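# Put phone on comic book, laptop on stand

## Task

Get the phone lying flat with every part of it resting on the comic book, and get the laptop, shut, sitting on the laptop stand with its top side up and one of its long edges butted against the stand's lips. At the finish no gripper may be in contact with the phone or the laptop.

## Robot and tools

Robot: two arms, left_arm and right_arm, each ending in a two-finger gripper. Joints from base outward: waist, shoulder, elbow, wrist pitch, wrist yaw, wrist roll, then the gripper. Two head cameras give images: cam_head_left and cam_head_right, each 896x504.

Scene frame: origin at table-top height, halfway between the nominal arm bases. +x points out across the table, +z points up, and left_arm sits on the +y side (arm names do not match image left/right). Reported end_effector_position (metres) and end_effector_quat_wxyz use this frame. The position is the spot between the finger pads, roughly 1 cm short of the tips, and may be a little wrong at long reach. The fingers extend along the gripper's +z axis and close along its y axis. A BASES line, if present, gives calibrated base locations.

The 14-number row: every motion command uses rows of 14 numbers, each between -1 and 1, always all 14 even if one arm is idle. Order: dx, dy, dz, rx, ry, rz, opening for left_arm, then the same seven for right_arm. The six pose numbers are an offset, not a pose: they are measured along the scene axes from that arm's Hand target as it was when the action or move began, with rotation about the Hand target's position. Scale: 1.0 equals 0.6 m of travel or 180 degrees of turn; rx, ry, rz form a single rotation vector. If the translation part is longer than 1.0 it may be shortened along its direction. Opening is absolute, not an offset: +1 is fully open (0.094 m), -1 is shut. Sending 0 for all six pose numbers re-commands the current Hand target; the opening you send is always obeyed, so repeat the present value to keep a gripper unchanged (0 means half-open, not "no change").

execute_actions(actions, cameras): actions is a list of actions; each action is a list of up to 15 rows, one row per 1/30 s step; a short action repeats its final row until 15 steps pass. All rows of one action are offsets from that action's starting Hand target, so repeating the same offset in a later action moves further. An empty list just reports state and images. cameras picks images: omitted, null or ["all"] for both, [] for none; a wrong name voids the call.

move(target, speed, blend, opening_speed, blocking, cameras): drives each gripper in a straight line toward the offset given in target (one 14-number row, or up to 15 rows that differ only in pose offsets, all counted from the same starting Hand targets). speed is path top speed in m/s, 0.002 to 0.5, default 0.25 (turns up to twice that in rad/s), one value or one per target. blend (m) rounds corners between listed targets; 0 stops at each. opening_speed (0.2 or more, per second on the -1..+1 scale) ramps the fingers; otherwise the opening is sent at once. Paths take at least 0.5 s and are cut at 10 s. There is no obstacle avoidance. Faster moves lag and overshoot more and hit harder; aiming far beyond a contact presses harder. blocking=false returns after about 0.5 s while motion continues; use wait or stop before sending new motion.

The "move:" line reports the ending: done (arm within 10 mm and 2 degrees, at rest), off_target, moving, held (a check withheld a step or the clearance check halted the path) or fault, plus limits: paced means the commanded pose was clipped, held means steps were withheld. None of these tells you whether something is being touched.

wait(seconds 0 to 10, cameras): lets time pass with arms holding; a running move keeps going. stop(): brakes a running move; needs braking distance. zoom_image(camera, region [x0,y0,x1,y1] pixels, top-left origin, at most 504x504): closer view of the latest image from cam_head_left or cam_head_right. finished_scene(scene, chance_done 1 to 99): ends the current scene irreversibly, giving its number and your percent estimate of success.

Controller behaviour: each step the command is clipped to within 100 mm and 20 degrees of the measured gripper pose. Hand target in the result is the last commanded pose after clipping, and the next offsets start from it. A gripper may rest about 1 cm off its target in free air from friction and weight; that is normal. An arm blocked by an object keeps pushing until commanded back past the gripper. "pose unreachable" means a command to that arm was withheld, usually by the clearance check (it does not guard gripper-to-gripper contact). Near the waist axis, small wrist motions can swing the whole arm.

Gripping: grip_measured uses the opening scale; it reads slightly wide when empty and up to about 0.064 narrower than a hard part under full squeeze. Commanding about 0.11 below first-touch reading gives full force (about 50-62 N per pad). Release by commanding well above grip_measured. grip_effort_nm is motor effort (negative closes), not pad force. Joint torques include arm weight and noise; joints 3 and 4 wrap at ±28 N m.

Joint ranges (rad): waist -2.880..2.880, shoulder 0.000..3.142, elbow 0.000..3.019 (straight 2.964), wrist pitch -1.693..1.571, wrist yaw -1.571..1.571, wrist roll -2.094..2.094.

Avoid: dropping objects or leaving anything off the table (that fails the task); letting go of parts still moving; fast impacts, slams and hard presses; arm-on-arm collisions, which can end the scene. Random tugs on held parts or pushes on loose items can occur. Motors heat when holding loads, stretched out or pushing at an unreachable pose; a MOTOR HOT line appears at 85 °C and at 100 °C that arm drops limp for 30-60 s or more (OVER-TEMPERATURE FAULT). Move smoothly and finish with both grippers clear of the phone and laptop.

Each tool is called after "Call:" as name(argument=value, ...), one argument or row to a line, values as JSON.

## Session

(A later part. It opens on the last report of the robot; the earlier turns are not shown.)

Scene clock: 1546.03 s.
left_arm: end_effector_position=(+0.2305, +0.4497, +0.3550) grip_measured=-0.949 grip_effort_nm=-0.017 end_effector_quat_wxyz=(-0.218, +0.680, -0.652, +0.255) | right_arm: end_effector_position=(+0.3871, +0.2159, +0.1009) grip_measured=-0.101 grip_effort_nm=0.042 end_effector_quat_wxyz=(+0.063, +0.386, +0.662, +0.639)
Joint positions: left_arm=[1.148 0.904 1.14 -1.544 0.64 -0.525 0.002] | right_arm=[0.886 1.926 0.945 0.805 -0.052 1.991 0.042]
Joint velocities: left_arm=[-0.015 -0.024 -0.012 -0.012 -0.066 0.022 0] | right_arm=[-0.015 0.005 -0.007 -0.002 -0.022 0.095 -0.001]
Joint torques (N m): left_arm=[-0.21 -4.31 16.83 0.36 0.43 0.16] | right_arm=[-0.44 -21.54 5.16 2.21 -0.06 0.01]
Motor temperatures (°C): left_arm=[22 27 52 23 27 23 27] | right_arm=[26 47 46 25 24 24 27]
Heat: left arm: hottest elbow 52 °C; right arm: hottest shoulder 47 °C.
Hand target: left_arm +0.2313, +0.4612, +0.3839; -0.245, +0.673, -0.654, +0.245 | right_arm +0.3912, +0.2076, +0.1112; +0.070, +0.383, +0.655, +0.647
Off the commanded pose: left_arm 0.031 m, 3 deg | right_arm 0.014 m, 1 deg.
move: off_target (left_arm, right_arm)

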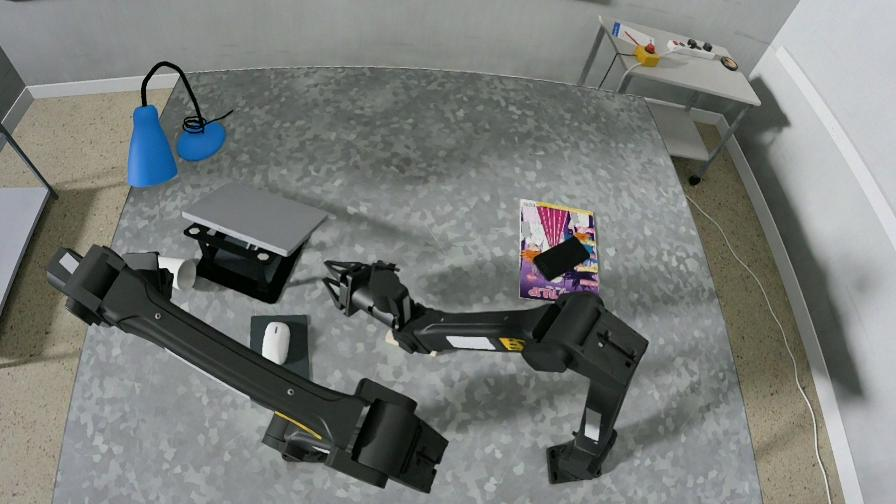

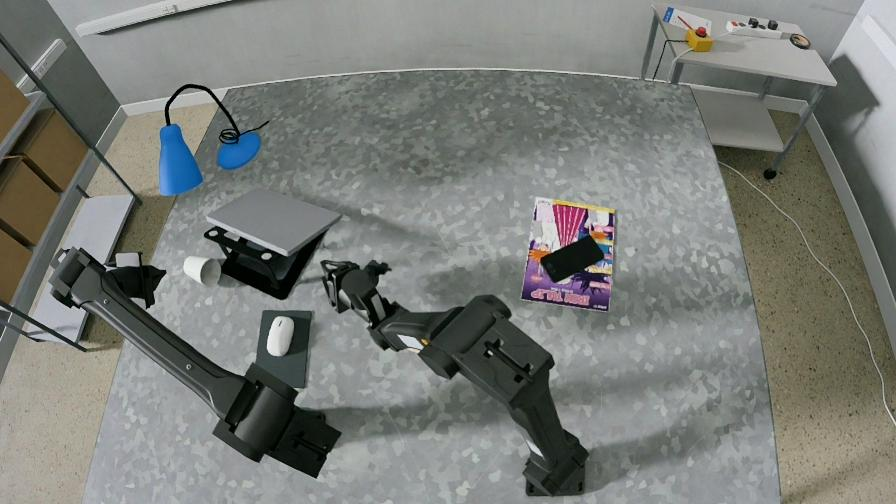

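Call:
move(
  target=[0.19,-0.035,-0.28,0,0,0,-0.95, -0.1,-0.6,0.3,0,0,0,-0.1],
  speed=0.15,
)

Call:
zoom_image(
  camera="cam_head_left",
  region=[170, 170, 370, 310],
)

Call:
zoom_image(
  camera="cam_head_right",
  region=[180, 170, 380, 310],
)

Scene clock: 1562.60 s.
left_arm: end_effector_position=(+0.3420, +0.4404, +0.2225) grip_measured=-0.949 grip_effort_nm=-0.022 end_effector_quat_wxyz=(-0.250, +0.673, -0.651, +0.245) | right_arm: end_effector_position=(+0.3275, -0.1483, +0.2835) grip_measured=-0.101 grip_effort_nm=0.037 end_effector_quat_wxyz=(+0.061, +0.387, +0.656, +0.645)
Joint positions: left_arm=[0.753 0.962 0.791 -0.837 0.466 -0.959 0.002] | right_arm=[0.097 0.866 0.507 0.12 -0.826 1.831 0.042]
Joint velocities: left_arm=[-0.005 -0.005 -0.002 0.007 0.037 0.022 0] | right_arm=[-0.005 -0.005 0.002 -0.017 -0.007 0.007 0.001]
Joint torques (N m): left_arm=[-2.26 -6.36 10.33 1.81 0.04 0.01] | right_arm=[-0.26 -6.3 10.54 1.03 -0.17 0]
Motor temperatures (°C): left_arm=[22 27 52 23 27 23 27] | right_arm=[26 44 45 25 24 24 26]
Heat: left arm: hottest elbow 52 °C; right arm: hottest elbow 45 °C.
Hand target: left_arm +0.3462, +0.4378, +0.2171; -0.247, +0.672, -0.653, +0.246 | right_arm +0.3292, -0.1522, +0.2927; +0.071, +0.383, +0.655, +0.647
Off the commanded pose: left_arm 0.007 m, 1 deg | right_arm 0.009 m, 1 deg.
move: done

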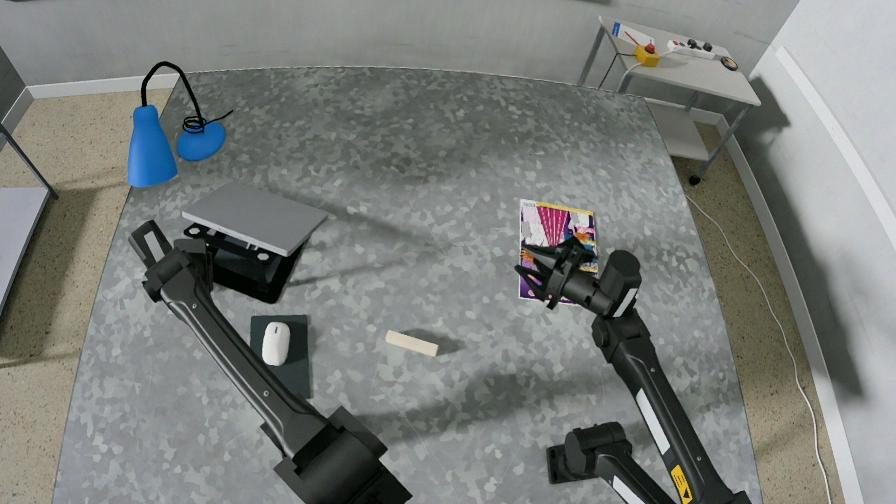

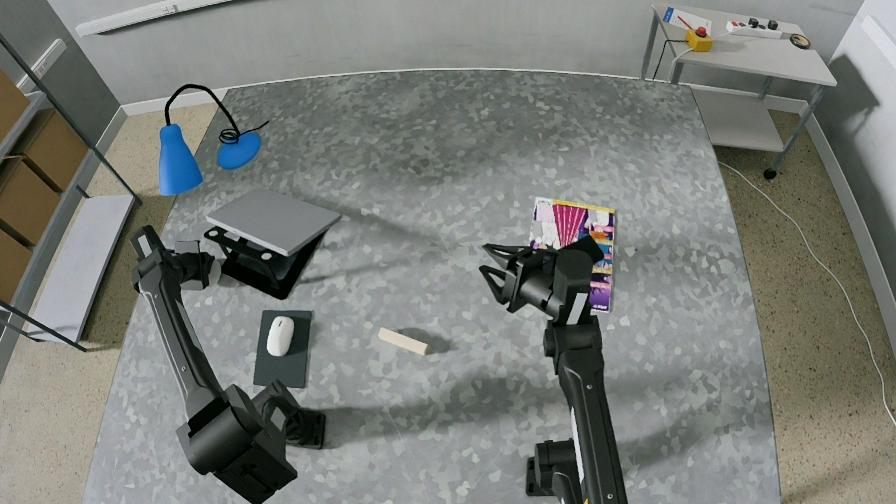

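Scaled by 2.520.

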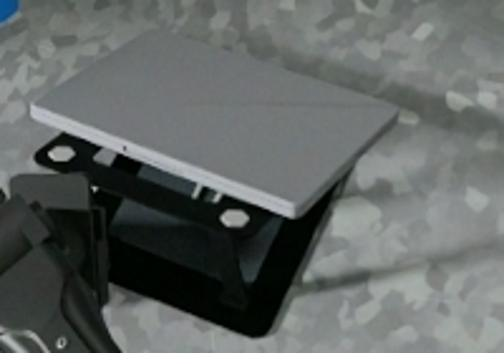

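Scaled by 2.520.

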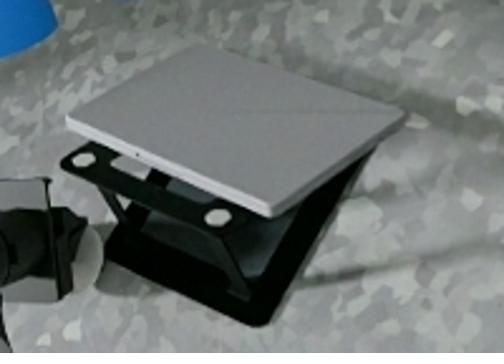

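Call:
move(
  target=[0.05,-0.025,-0.09,0,0,0,-0.95, 0,0,0,0,0,0,-0.1],
  speed=0.1,
  cameras=[],
)

Call:
zoom_image(
  camera="cam_head_left",
  region=[170, 170, 370, 310],
)

Scene clock: 1567.37 s.
left_arm: end_effector_position=(+0.3723, +0.4257, +0.1685) grip_measured=-0.949 grip_effort_nm=-0.022 end_effector_quat_wxyz=(-0.250, +0.673, -0.652, +0.245) | right_arm: end_effector_position=(+0.3275, -0.1482, +0.2835) grip_measured=-0.101 grip_effort_nm=0.037 end_effector_quat_wxyz=(+0.061, +0.386, +0.656, +0.645)
Joint positions: left_arm=[0.644 1.042 0.688 -0.611 0.406 -1.059 0.002] | right_arm=[0.097 0.866 0.507 0.12 -0.827 1.83 0.042]
Joint velocities: left_arm=[-0.015 -0.005 0.022 -0.012 0.022 0.007 -0.001] | right_arm=[-0.005 -0.005 0.007 -0.017 0.022 0.007 0.001]
Joint torques (N m): left_arm=[-3.02 -6.53 9.78 1.96 -0.02 -0.04] | right_arm=[-0.26 -6.3 10.54 1.11 -0.17 0.02]
Motor temperatures (°C): left_arm=[22 27 52 24 27 23 27] | right_arm=[26 44 45 25 24 24 26]
Heat: left arm: hottest elbow 52 °C; right arm: hottest elbow 45 °C.
Hand target: left_arm +0.3758, +0.4221, +0.1634; -0.247, +0.672, -0.653, +0.247 | right_arm +0.3292, -0.1521, +0.2927; +0.071, +0.383, +0.655, +0.647
Off the commanded pose: left_arm 0.007 m, 0 deg | right_arm 0.010 m, 1 deg.
move: done
No camera images: "cameras" was empty.

Scaled by 2.520.

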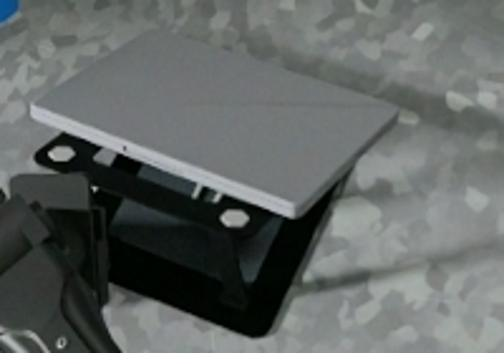

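Call:
move(
  target=[0.04,-0.01,-0.025,0,0,0,-0.95, 0,0,0,0,0,0,-0.1],
  speed=0.06,
)

Call:
zoom_image(
  camera="cam_head_left",
  region=[170, 170, 370, 310],
)

Call:
zoom_image(
  camera="cam_head_right",
  region=[180, 170, 380, 310],
)

Scene clock: 1570.40 s.
left_arm: end_effector_position=(+0.3956, +0.4195, +0.1544) grip_measured=-0.949 grip_effort_nm=-0.017 end_effector_quat_wxyz=(-0.249, +0.674, -0.651, +0.245) | right_arm: end_effector_position=(+0.3275, -0.1482, +0.2835) grip_measured=-0.101 grip_effort_nm=0.042 end_effector_quat_wxyz=(+0.062, +0.386, +0.657, +0.645)
Joint positions: left_arm=[0.581 1.106 0.688 -0.528 0.37 -1.116 0.002] | right_arm=[0.097 0.866 0.507 0.12 -0.827 1.83 0.042]
Joint velocities: left_arm=[-0.015 -0.015 -0.002 -0.012 0.022 0.007 0.001] | right_arm=[-0.005 0.005 -0.007 -0.012 -0.066 0.022 -0.001]
Joint torques (N m): left_arm=[-2.55 -7.36 9.39 2.09 -0.01 -0.04] | right_arm=[-0.26 -6.24 10.51 1.1 -0.18 0.02]
Motor temperatures (°C): left_arm=[22 27 52 24 27 23 27] | right_arm=[26 44 46 25 24 24 26]
Heat: left arm: hottest elbow 52 °C; right arm: hottest elbow 46 °C.
Hand target: left_arm +0.3996, +0.4157, +0.1484; -0.247, +0.672, -0.652, +0.247 | right_arm +0.3292, -0.1521, +0.2927; +0.071, +0.383, +0.655, +0.647
Off the commanded pose: left_arm 0.008 m, 0 deg | right_arm 0.010 m, 1 deg.
move: done

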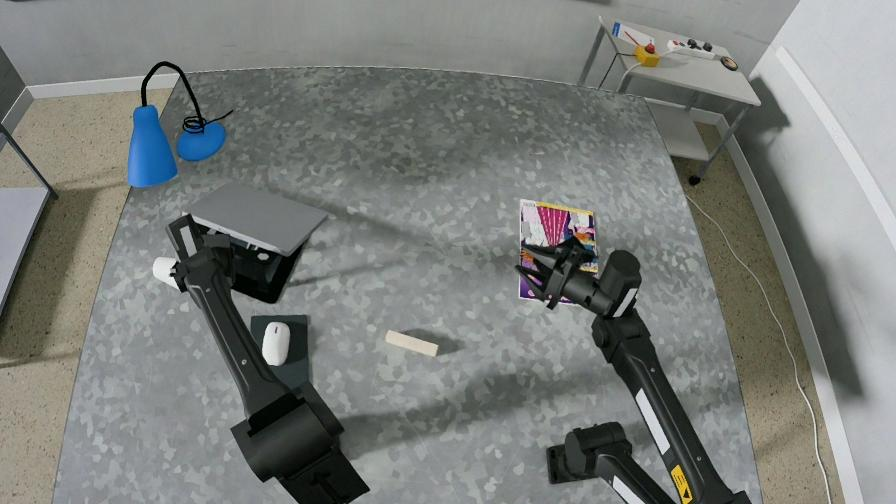

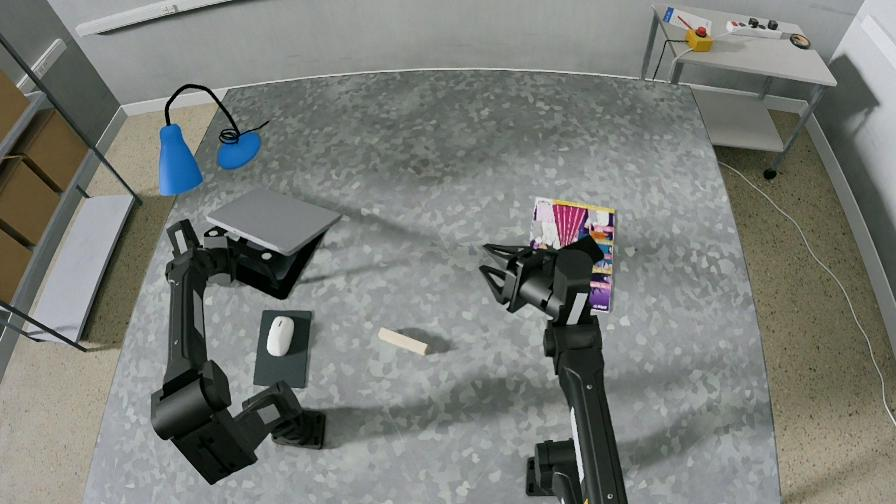

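Scaled by 2.520.

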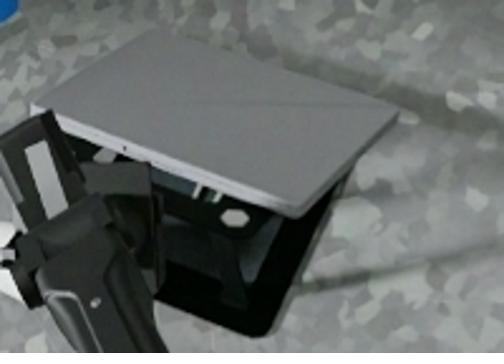

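Scaled by 2.520.

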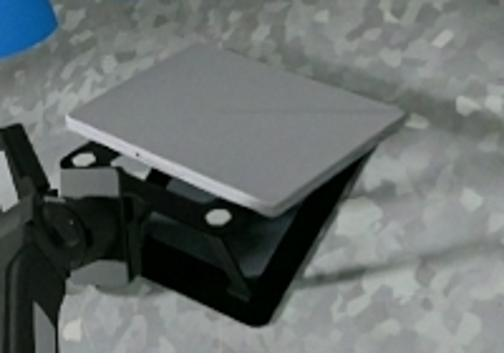

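Call:
move(
  target=[0.033,-0.012,-0.014,0,0,0,-0.95, 0,0,0,0,0,0,-0.1],
  speed=0.04,
)

Call:
zoom_image(
  camera="cam_head_left",
  region=[170, 170, 370, 310],
)

Call:
zoom_image(
  camera="cam_head_right",
  region=[180, 170, 380, 310],
)

Scene clock: 1576.43 s.
left_arm: end_effector_position=(+0.4041, +0.4201, +0.1542) grip_measured=-0.949 grip_effort_nm=-0.022 end_effector_quat_wxyz=(-0.259, +0.681, -0.642, +0.239) | right_arm: end_effector_position=(+0.3275, -0.1482, +0.2835) grip_measured=-0.101 grip_effort_nm=0.032 end_effector_quat_wxyz=(+0.062, +0.386, +0.657, +0.645)
Joint positions: left_arm=[0.554 1.116 0.688 -0.489 0.33 -1.159 0.002] | right_arm=[0.097 0.866 0.507 0.12 -0.827 1.83 0.042]
Joint velocities: left_arm=[-0.005 -0.005 -0.002 -0.002 -0.037 -0.066 0.001] | right_arm=[-0.005 -0.015 0.002 -0.007 0.007 -0.037 -0.002]
Joint torques (N m): left_arm=[-4.89 -3.66 10.17 2.62 0.26 -0.06] | right_arm=[-0.15 -6.24 10.54 1.1 -0.17 0.02]
Motor temperatures (°C): left_arm=[22 27 51 24 27 23 27] | right_arm=[26 43 47 25 24 24 26]
Heat: left arm: hottest elbow 51 °C; right arm: hottest elbow 47 °C.
Hand target: left_arm +0.4193, +0.4082, +0.1402; -0.248, +0.672, -0.652, +0.247 | right_arm +0.3292, -0.1521, +0.2927; +0.071, +0.383, +0.655, +0.647
Off the commanded pose: left_arm 0.024 m, 2 deg | right_arm 0.010 m, 1 deg.
move: off_target (left_arm)

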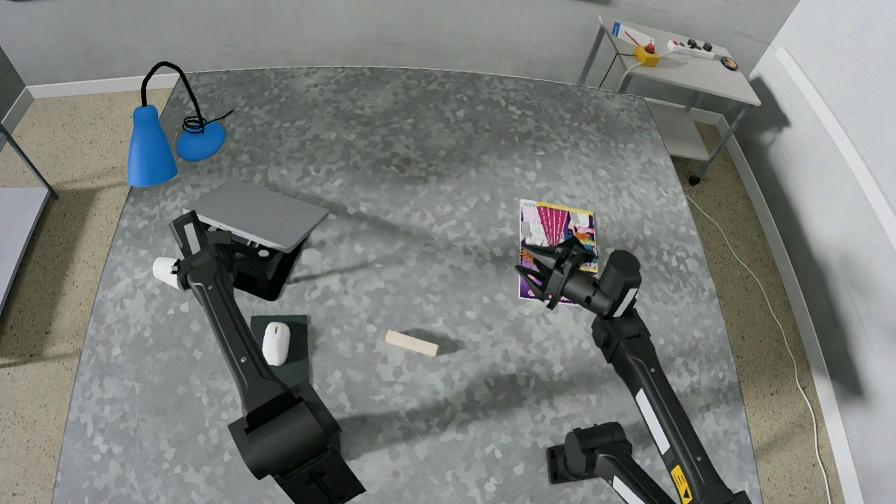

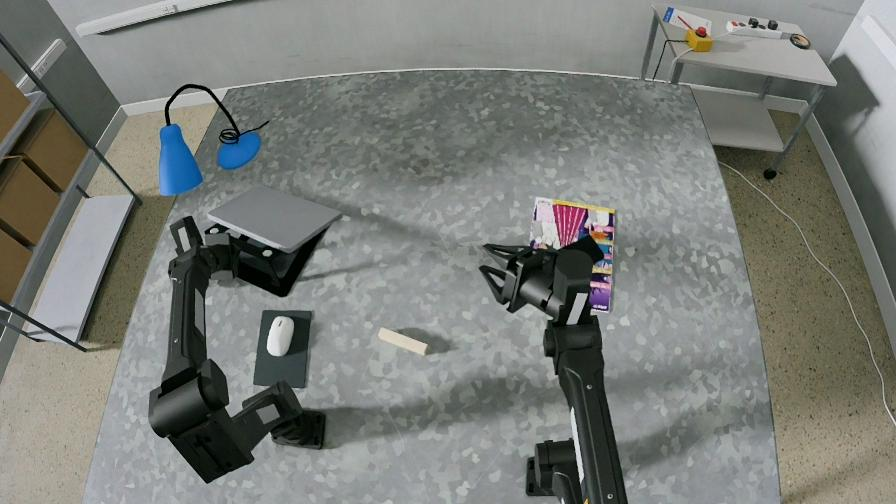

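Scaled by 2.520.

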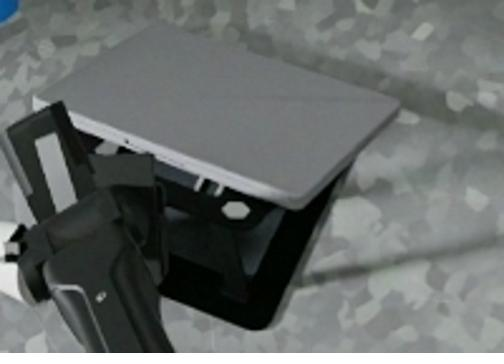

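Scaled by 2.520.

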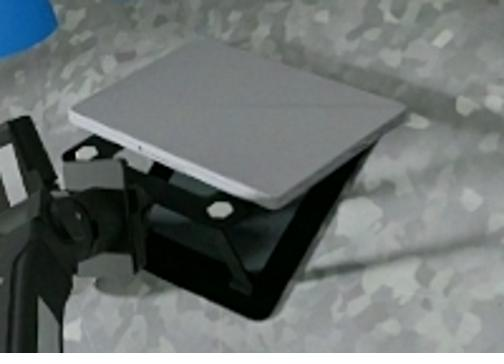

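Call:
zoom_image(
  camera="cam_head_left",
  region=[130, 200, 260, 310],
)

Call:
zoom_image(
  camera="cam_head_right",
  region=[150, 200, 280, 310],
)

Scaled by 3.877.

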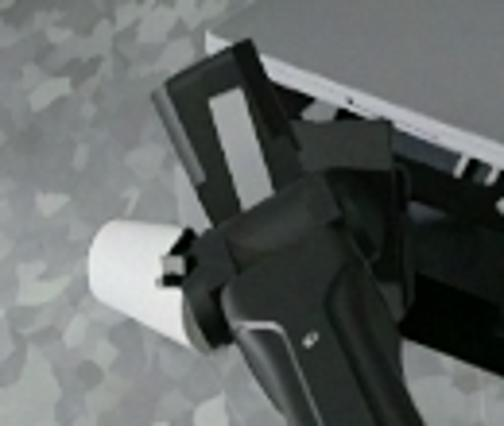

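Scaled by 3.877.

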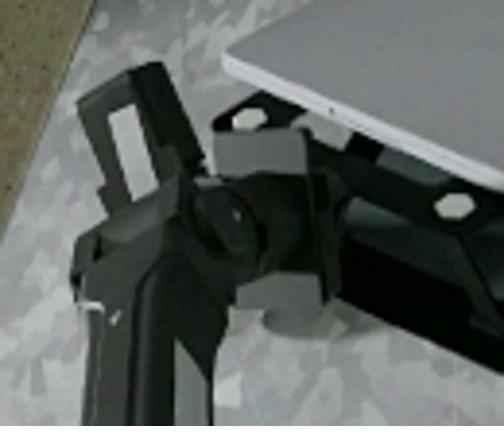

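Call:
zoom_image(
  camera="cam_head_left",
  region=[200, 215, 250, 260],
)

Call:
zoom_image(
  camera="cam_head_right",
  region=[200, 220, 270, 290],
)

Scaled by 10.080.

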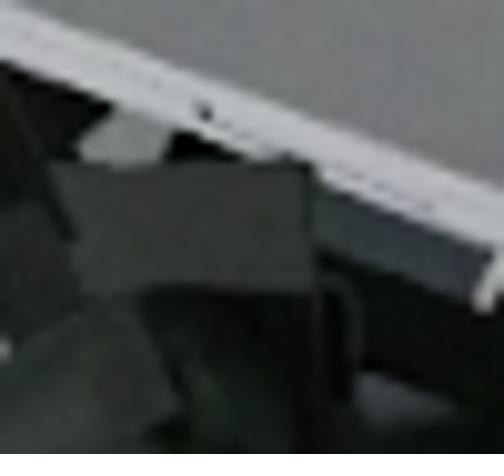

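Scaled by 7.200.

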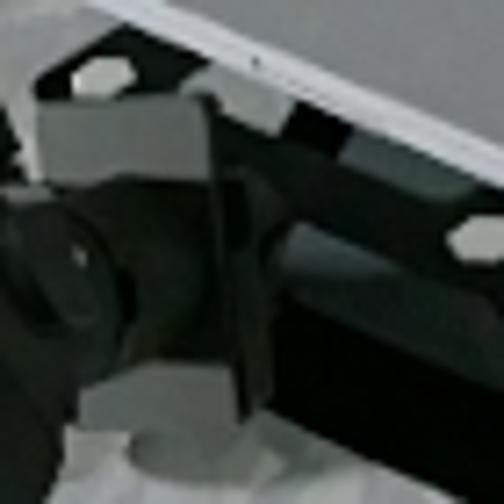

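Call:
move(
  target=[-0.12,0.0,0.06,0,0,0,-0.95, 0,0,0,0,0,0,-0.1],
  speed=0.08,
)

Call:
zoom_image(
  camera="cam_head_left",
  region=[130, 200, 260, 310],
)

Call:
zoom_image(
  camera="cam_head_right",
  region=[150, 200, 280, 310],
)

Scene clock: 1605.93 s.
left_arm: end_effector_position=(+0.3535, +0.4081, +0.1761) grip_measured=-0.949 grip_effort_nm=-0.022 end_effector_quat_wxyz=(-0.245, +0.672, -0.654, +0.248) | right_arm: end_effector_position=(+0.3275, -0.1482, +0.2835) grip_measured=-0.101 grip_effort_nm=0.042 end_effector_quat_wxyz=(+0.062, +0.386, +0.657, +0.645)
Joint positions: left_arm=[0.642 0.956 0.659 -0.677 0.414 -1.056 0.002] | right_arm=[0.097 0.866 0.507 0.12 -0.827 1.83 0.042]
Joint velocities: left_arm=[0.005 -0.005 -0.022 0.002 -0.022 0.051 0] | right_arm=[-0.015 -0.015 0.007 -0.007 -0.081 0.007 0]
Joint torques (N m): left_arm=[0.09 -6.95 9.99 0.91 0.28 0.13] | right_arm=[-0.26 -6.18 10.51 1.09 -0.17 0.02]
Motor temperatures (°C): left_arm=[22 27 49 24 27 23 26] | right_arm=[26 41 49 25 24 24 26]
Heat: left arm: hottest elbow 49 °C; right arm: hottest elbow 49 °C.
Hand target: left_arm +0.3476, +0.4094, +0.1760; -0.247, +0.672, -0.653, +0.247 | right_arm +0.3292, -0.1521, +0.2927; +0.071, +0.383, +0.655, +0.647
Off the commanded pose: left_arm 0.006 m, 0 deg | right_arm 0.010 m, 1 deg.
move: done

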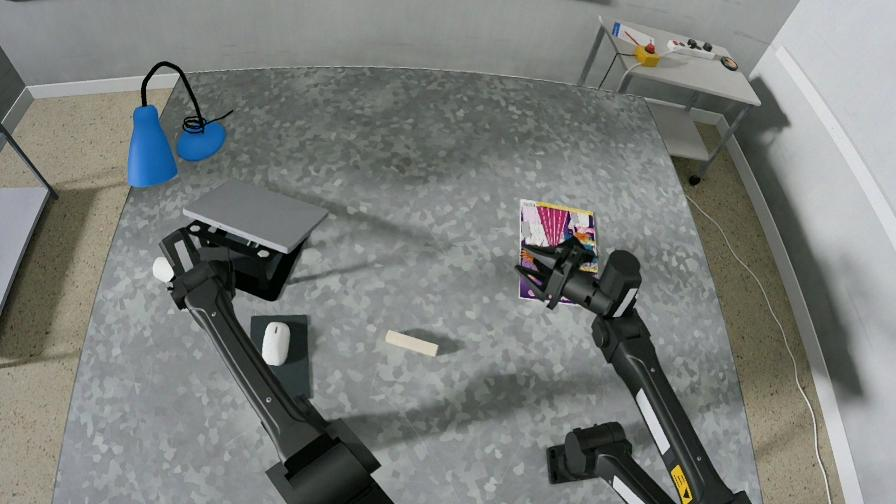

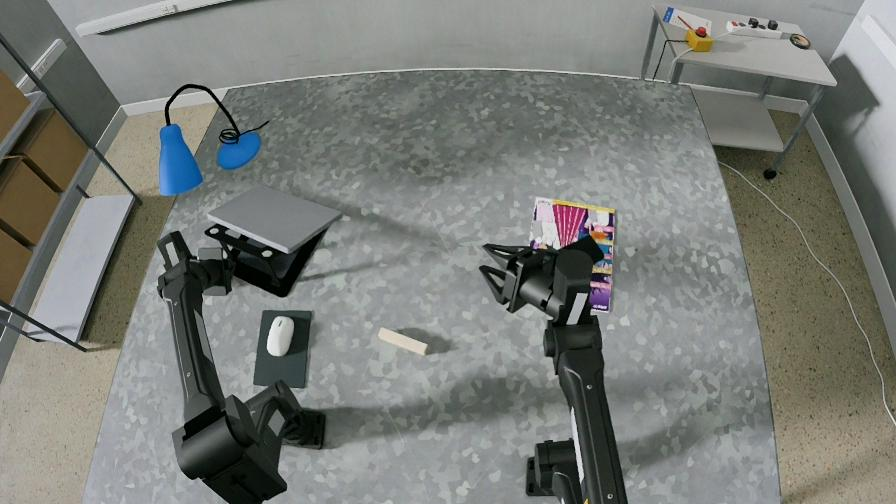

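Scaled by 3.877.

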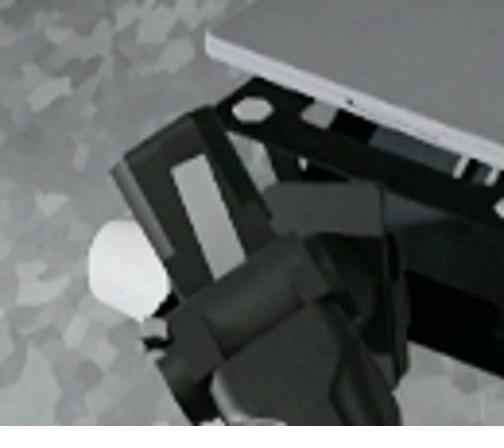

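Scaled by 3.877.

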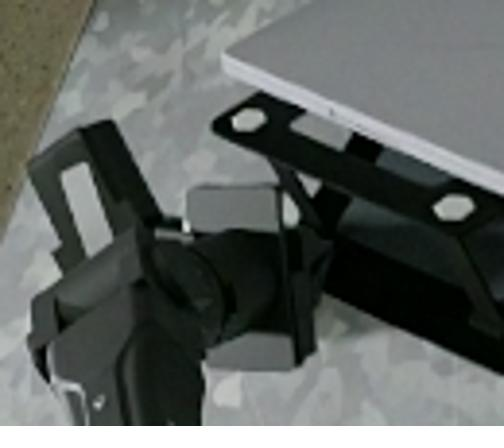

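Call:
zoom_image(
  camera="cam_head_left",
  region=[175, 190, 295, 270],
)

Call:
zoom_image(
  camera="cam_head_right",
  region=[195, 190, 315, 270],
)

Scaled by 4.200.

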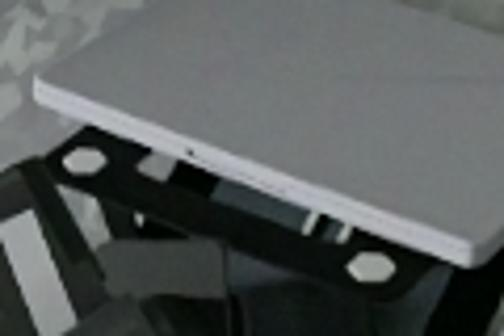

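Scaled by 4.200.

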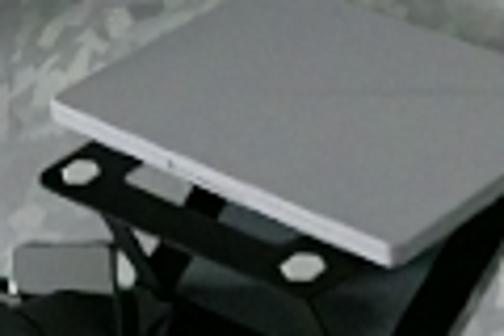

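Call:
move(
  target=[0.13,0.0,0.025,0,0,0,-0.95, 0,0,0,0,0,0,-0.1],
  speed=0.06,
)

Call:
zoom_image(
  camera="cam_head_left",
  region=[170, 190, 290, 290],
)

Call:
zoom_image(
  camera="cam_head_right",
  region=[190, 190, 310, 290],
)

Scene clock: 1623.43 s.
left_arm: end_effector_position=(+0.3974, +0.3978, +0.1587) grip_measured=-0.949 grip_effort_nm=-0.017 end_effector_quat_wxyz=(-0.214, +0.686, -0.654, +0.237) | right_arm: end_effector_position=(+0.3275, -0.1482, +0.2835) grip_measured=-0.101 grip_effort_nm=0.042 end_effector_quat_wxyz=(+0.062, +0.386, +0.657, +0.645)
Joint positions: left_arm=[0.517 1.098 0.721 -0.624 0.334 -1.171 0.002] | right_arm=[0.097 0.866 0.507 0.12 -0.827 1.83 0.042]
Joint velocities: left_arm=[0.005 -0.015 -0.007 -0.002 -0.066 -0.066 0.001] | right_arm=[0.005 0.005 0.007 0.007 0.051 -0.037 0]
Joint torques (N m): left_arm=[-3.19 -7.12 17.03 1.89 -0.01 -0.01] | right_arm=[-0.26 -6.24 10.52 1.11 -0.17 0.02]
Motor temperatures (°C): left_arm=[22 27 48 24 27 23 26] | right_arm=[26 40 50 25 24 24 26]
Heat: left arm: hottest elbow 48 °C; right arm: hottest elbow 50 °C.
Hand target: left_arm +0.4257, +0.4083, +0.1913; -0.247, +0.672, -0.652, +0.247 | right_arm +0.3292, -0.1521, +0.2927; +0.071, +0.383, +0.655, +0.647
Off the commanded pose: left_arm 0.044 m, 4 deg | right_arm 0.010 m, 1 deg.
move: off_target (left_arm)

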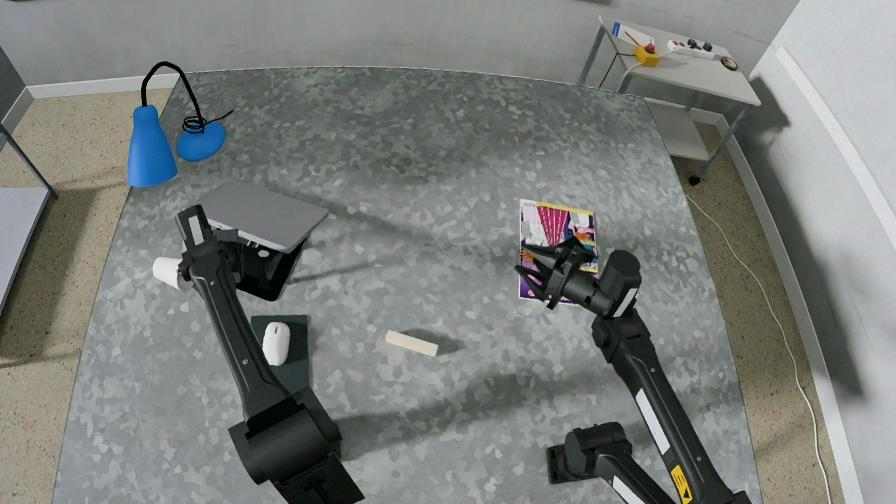

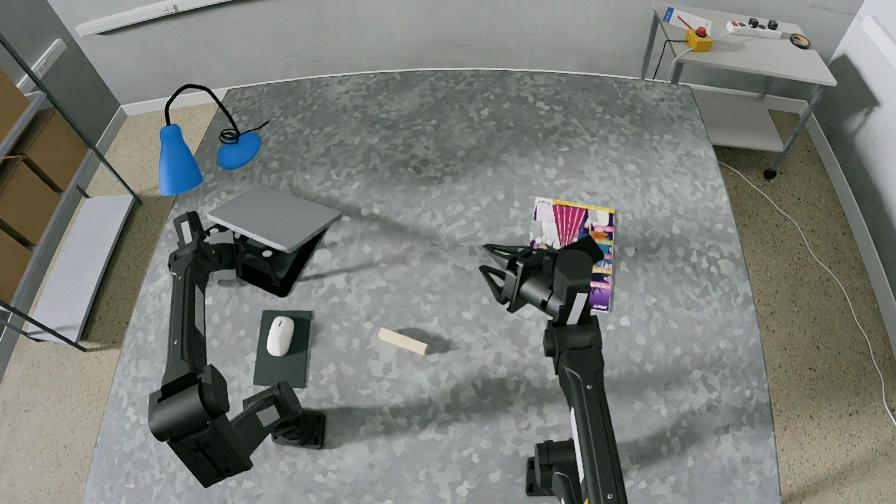

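Scaled by 4.200.

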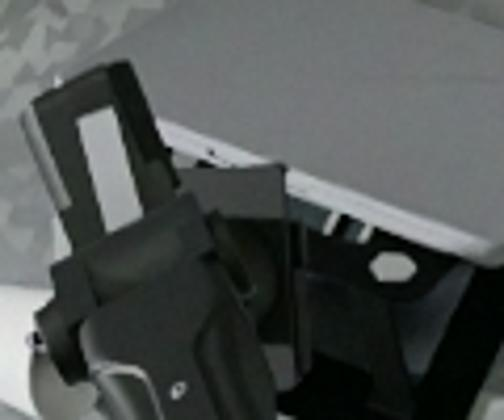

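Scaled by 4.200.

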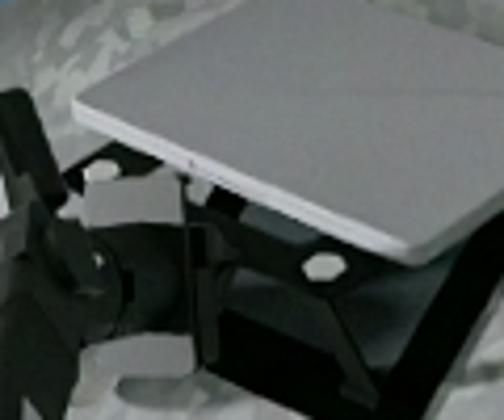

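Call:
move(
  target=[0.04,0.01,-0.005,0,0,0,-0.95, 0,0,0,0,0,0,-0.1],
  speed=0.04,
)

Call:
zoom_image(
  camera="cam_head_left",
  region=[170, 190, 290, 290],
)

Call:
zoom_image(
  camera="cam_head_right",
  region=[190, 190, 310, 290],
)

Scene clock: 1631.40 s.
left_arm: end_effector_position=(+0.4205, +0.4041, +0.1564) grip_measured=-0.949 grip_effort_nm=-0.017 end_effector_quat_wxyz=(-0.215, +0.686, -0.654, +0.236) | right_arm: end_effector_position=(+0.3275, -0.1482, +0.2835) grip_measured=-0.101 grip_effort_nm=0.042 end_effector_quat_wxyz=(+0.062, +0.386, +0.657, +0.645)
Joint positions: left_arm=[0.496 1.169 0.765 -0.591 0.321 -1.189 0.002] | right_arm=[0.097 0.866 0.507 0.12 -0.827 1.83 0.042]
Joint velocities: left_arm=[0.005 -0.005 0.012 0.007 -0.007 -0.051 0] | right_arm=[-0.024 -0.024 -0.022 0.002 -0.022 0.051 0]
Joint torques (N m): left_arm=[-2.9 -8.35 17.07 1.8 -0.02 -0.09] | right_arm=[-0.21 -6.24 10.54 1.11 -0.18 0.02]
Motor temperatures (°C): left_arm=[22 27 49 24 27 23 26] | right_arm=[26 39 50 25 24 24 26]
Heat: left arm: hottest elbow 49 °C; right arm: hottest elbow 50 °C.
Hand target: left_arm +0.4497, +0.4140, +0.1881; -0.247, +0.672, -0.652, +0.247 | right_arm +0.3292, -0.1521, +0.2927; +0.071, +0.383, +0.655, +0.647
Off the commanded pose: left_arm 0.044 m, 4 deg | right_arm 0.010 m, 1 deg.
move: off_target (left_arm)

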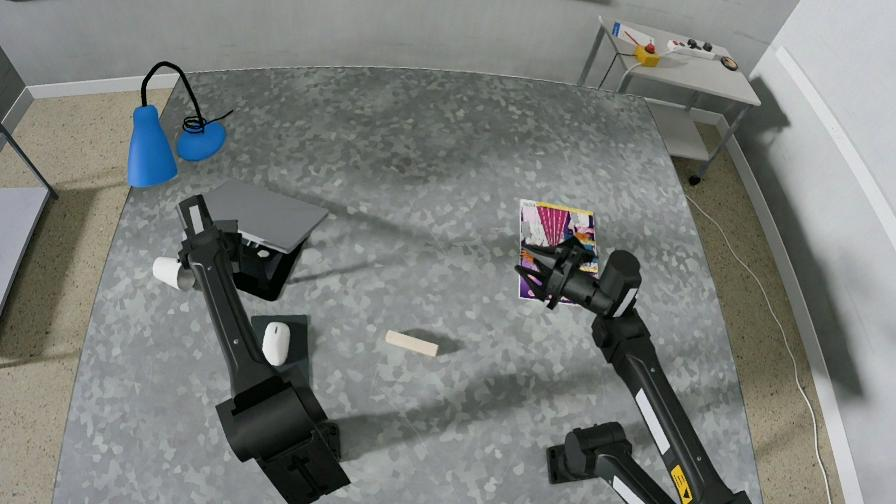

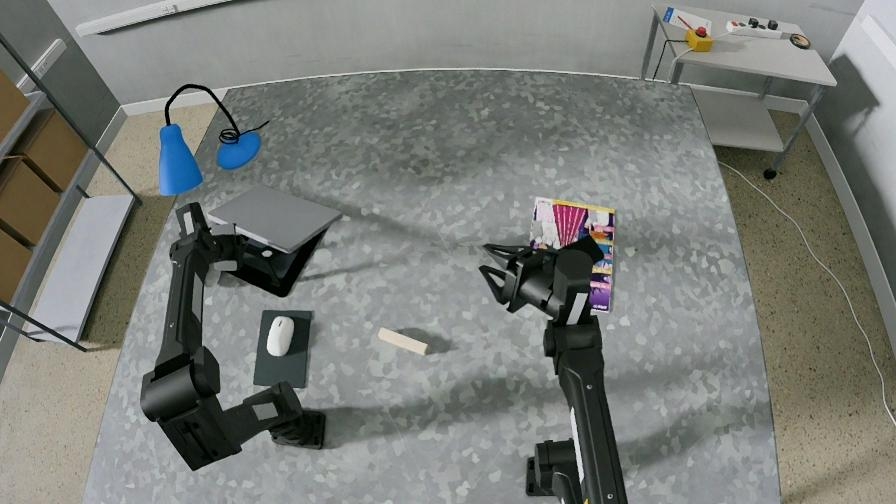

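Scaled by 4.200.

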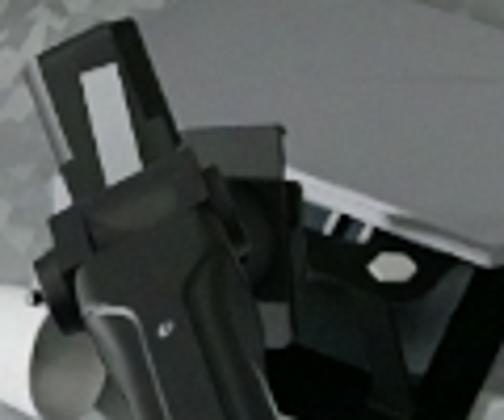

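Scaled by 4.200.

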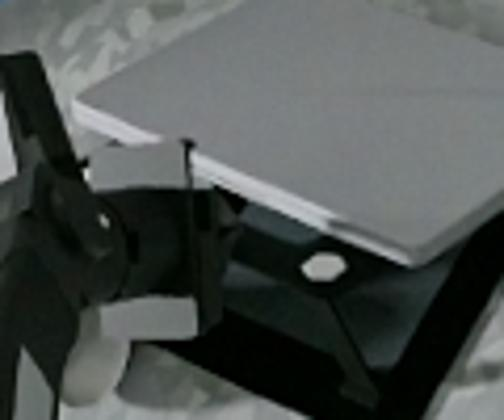

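Call:
move(
  target=[0.035,0.0,-0.013,0,0,0,-0.95, 0,0,0,0,0,0,-0.1],
  speed=0.04,
)

Call:
zoom_image(
  camera="cam_head_left",
  region=[170, 190, 290, 290],
)

Call:
zoom_image(
  camera="cam_head_right",
  region=[190, 190, 310, 290],
)

Scene clock: 1634.97 s.
left_arm: end_effector_position=(+0.4406, +0.4045, +0.1495) grip_measured=-0.949 grip_effort_nm=-0.022 end_effector_quat_wxyz=(-0.216, +0.685, -0.654, +0.235) | right_arm: end_effector_position=(+0.3275, -0.1482, +0.2835) grip_measured=-0.101 grip_effort_nm=0.042 end_effector_quat_wxyz=(+0.062, +0.386, +0.657, +0.645)
Joint positions: left_arm=[0.467 1.229 0.791 -0.55 0.303 -1.213 0.002] | right_arm=[0.097 0.866 0.507 0.12 -0.827 1.83 0.042]
Joint velocities: left_arm=[-0.005 -0.005 -0.002 -0.002 -0.066 0.007 -0.001] | right_arm=[0.005 -0.015 -0.007 -0.007 -0.066 0.051 0]
Joint torques (N m): left_arm=[-2.49 -8.94 16.91 2.03 0.02 -0.08] | right_arm=[-0.21 -6.24 10.52 1.11 -0.17 0.02]
Motor temperatures (°C): left_arm=[22 27 49 24 27 23 26] | right_arm=[26 39 50 25 24 24 26]
Heat: left arm: hottest elbow 49 °C; right arm: hottest elbow 50 °C.
Hand target: left_arm +0.4706, +0.4137, +0.1805; -0.248, +0.672, -0.652, +0.247 | right_arm +0.3292, -0.1521, +0.2927; +0.071, +0.383, +0.655, +0.647
Off the commanded pose: left_arm 0.044 m, 4 deg | right_arm 0.010 m, 1 deg.
move: off_target (left_arm)

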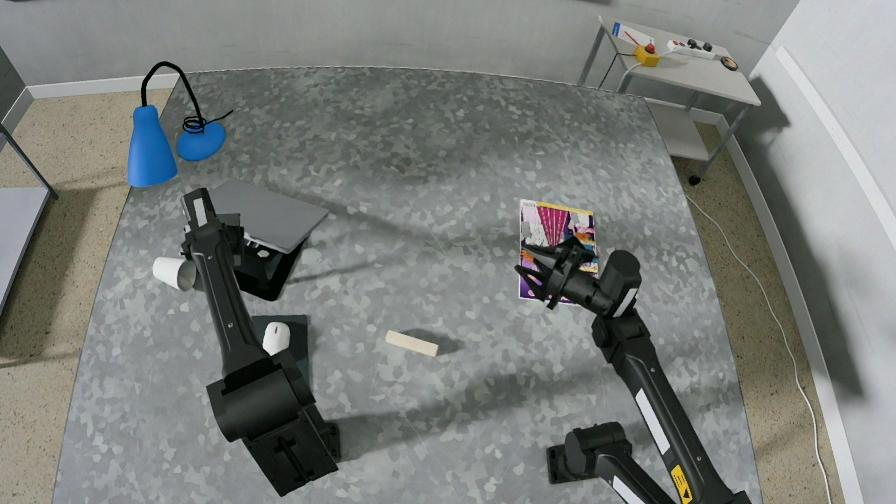

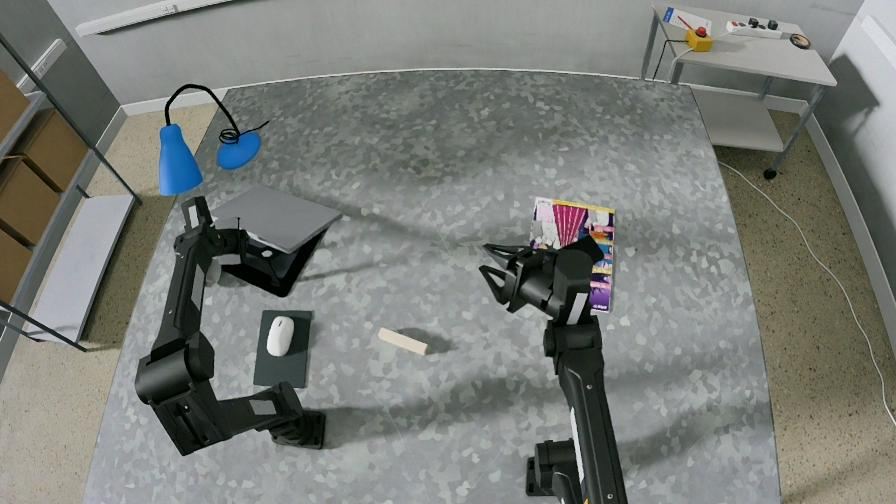

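Scaled by 4.200.

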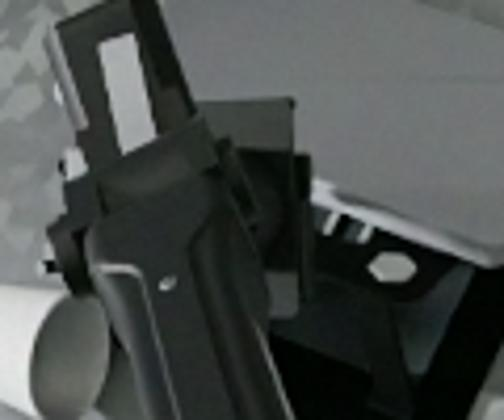

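Scaled by 4.200.

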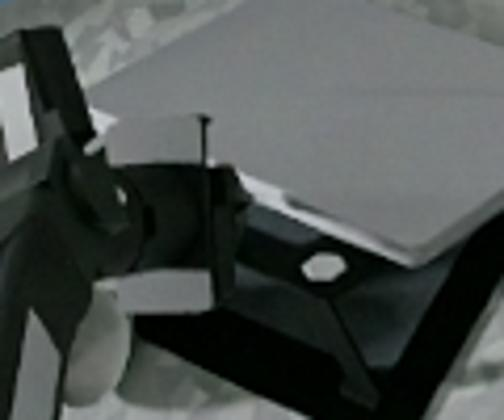

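Call:
move(
  target=[0.022,-0.005,-0.014,0,0,0,-0.95, 0,0,0,0,0,0,-0.1],
  speed=0.04,
)

Call:
zoom_image(
  camera="cam_head_left",
  region=[170, 190, 290, 290],
)

Call:
zoom_image(
  camera="cam_head_right",
  region=[190, 190, 310, 290],
)

Scene clock: 1639.03 s.
left_arm: end_effector_position=(+0.4503, +0.4013, +0.1404) grip_measured=-0.949 grip_effort_nm=-0.017 end_effector_quat_wxyz=(-0.214, +0.687, -0.655, +0.233) | right_arm: end_effector_position=(+0.3275, -0.1482, +0.2835) grip_measured=-0.101 grip_effort_nm=0.037 end_effector_quat_wxyz=(+0.062, +0.386, +0.657, +0.645)
Joint positions: left_arm=[0.445 1.263 0.795 -0.52 0.288 -1.231 0.002] | right_arm=[0.097 0.866 0.507 0.12 -0.827 1.83 0.042]
Joint velocities: left_arm=[0.005 -0.005 0.007 0.002 -0.066 0.007 0] | right_arm=[0.005 0.005 -0.002 -0.007 0.022 -0.007 -0.001]
Joint torques (N m): left_arm=[-2.02 -9.41 16.83 2.21 -0.02 -0.02] | right_arm=[-0.21 -6.24 10.56 1.11 -0.17 0.02]
Motor temperatures (°C): left_arm=[22 27 49 24 27 23 26] | right_arm=[26 39 51 25 24 24 26]
Heat: left arm: hottest elbow 49 °C; right arm: hottest elbow 51 °C.
Hand target: left_arm +0.4837, +0.4104, +0.1720; -0.248, +0.672, -0.652, +0.247 | right_arm +0.3292, -0.1521, +0.2927; +0.071, +0.383, +0.655, +0.647
Off the commanded pose: left_arm 0.047 m, 5 deg | right_arm 0.010 m, 1 deg.
move: off_target (left_arm)

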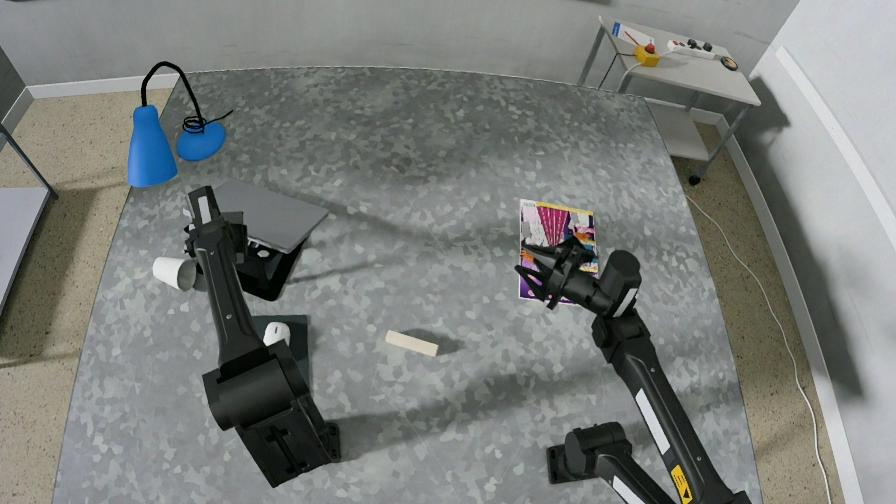

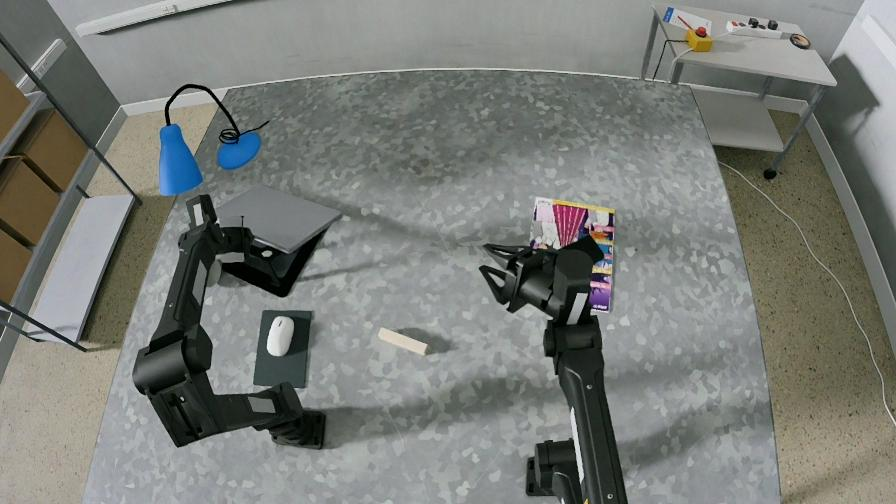

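Scaled by 4.200.

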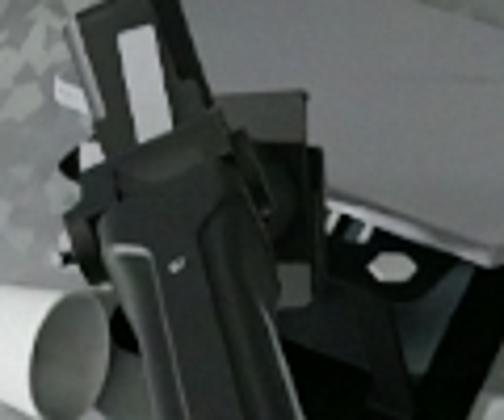

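Scaled by 4.200.

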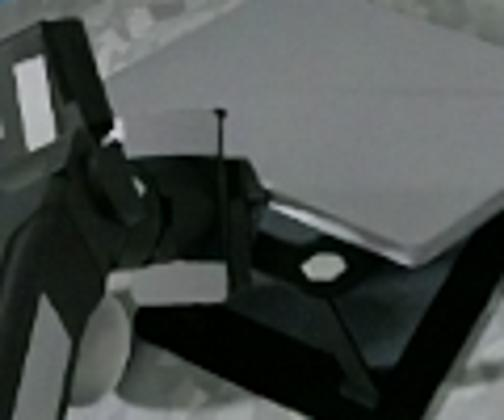

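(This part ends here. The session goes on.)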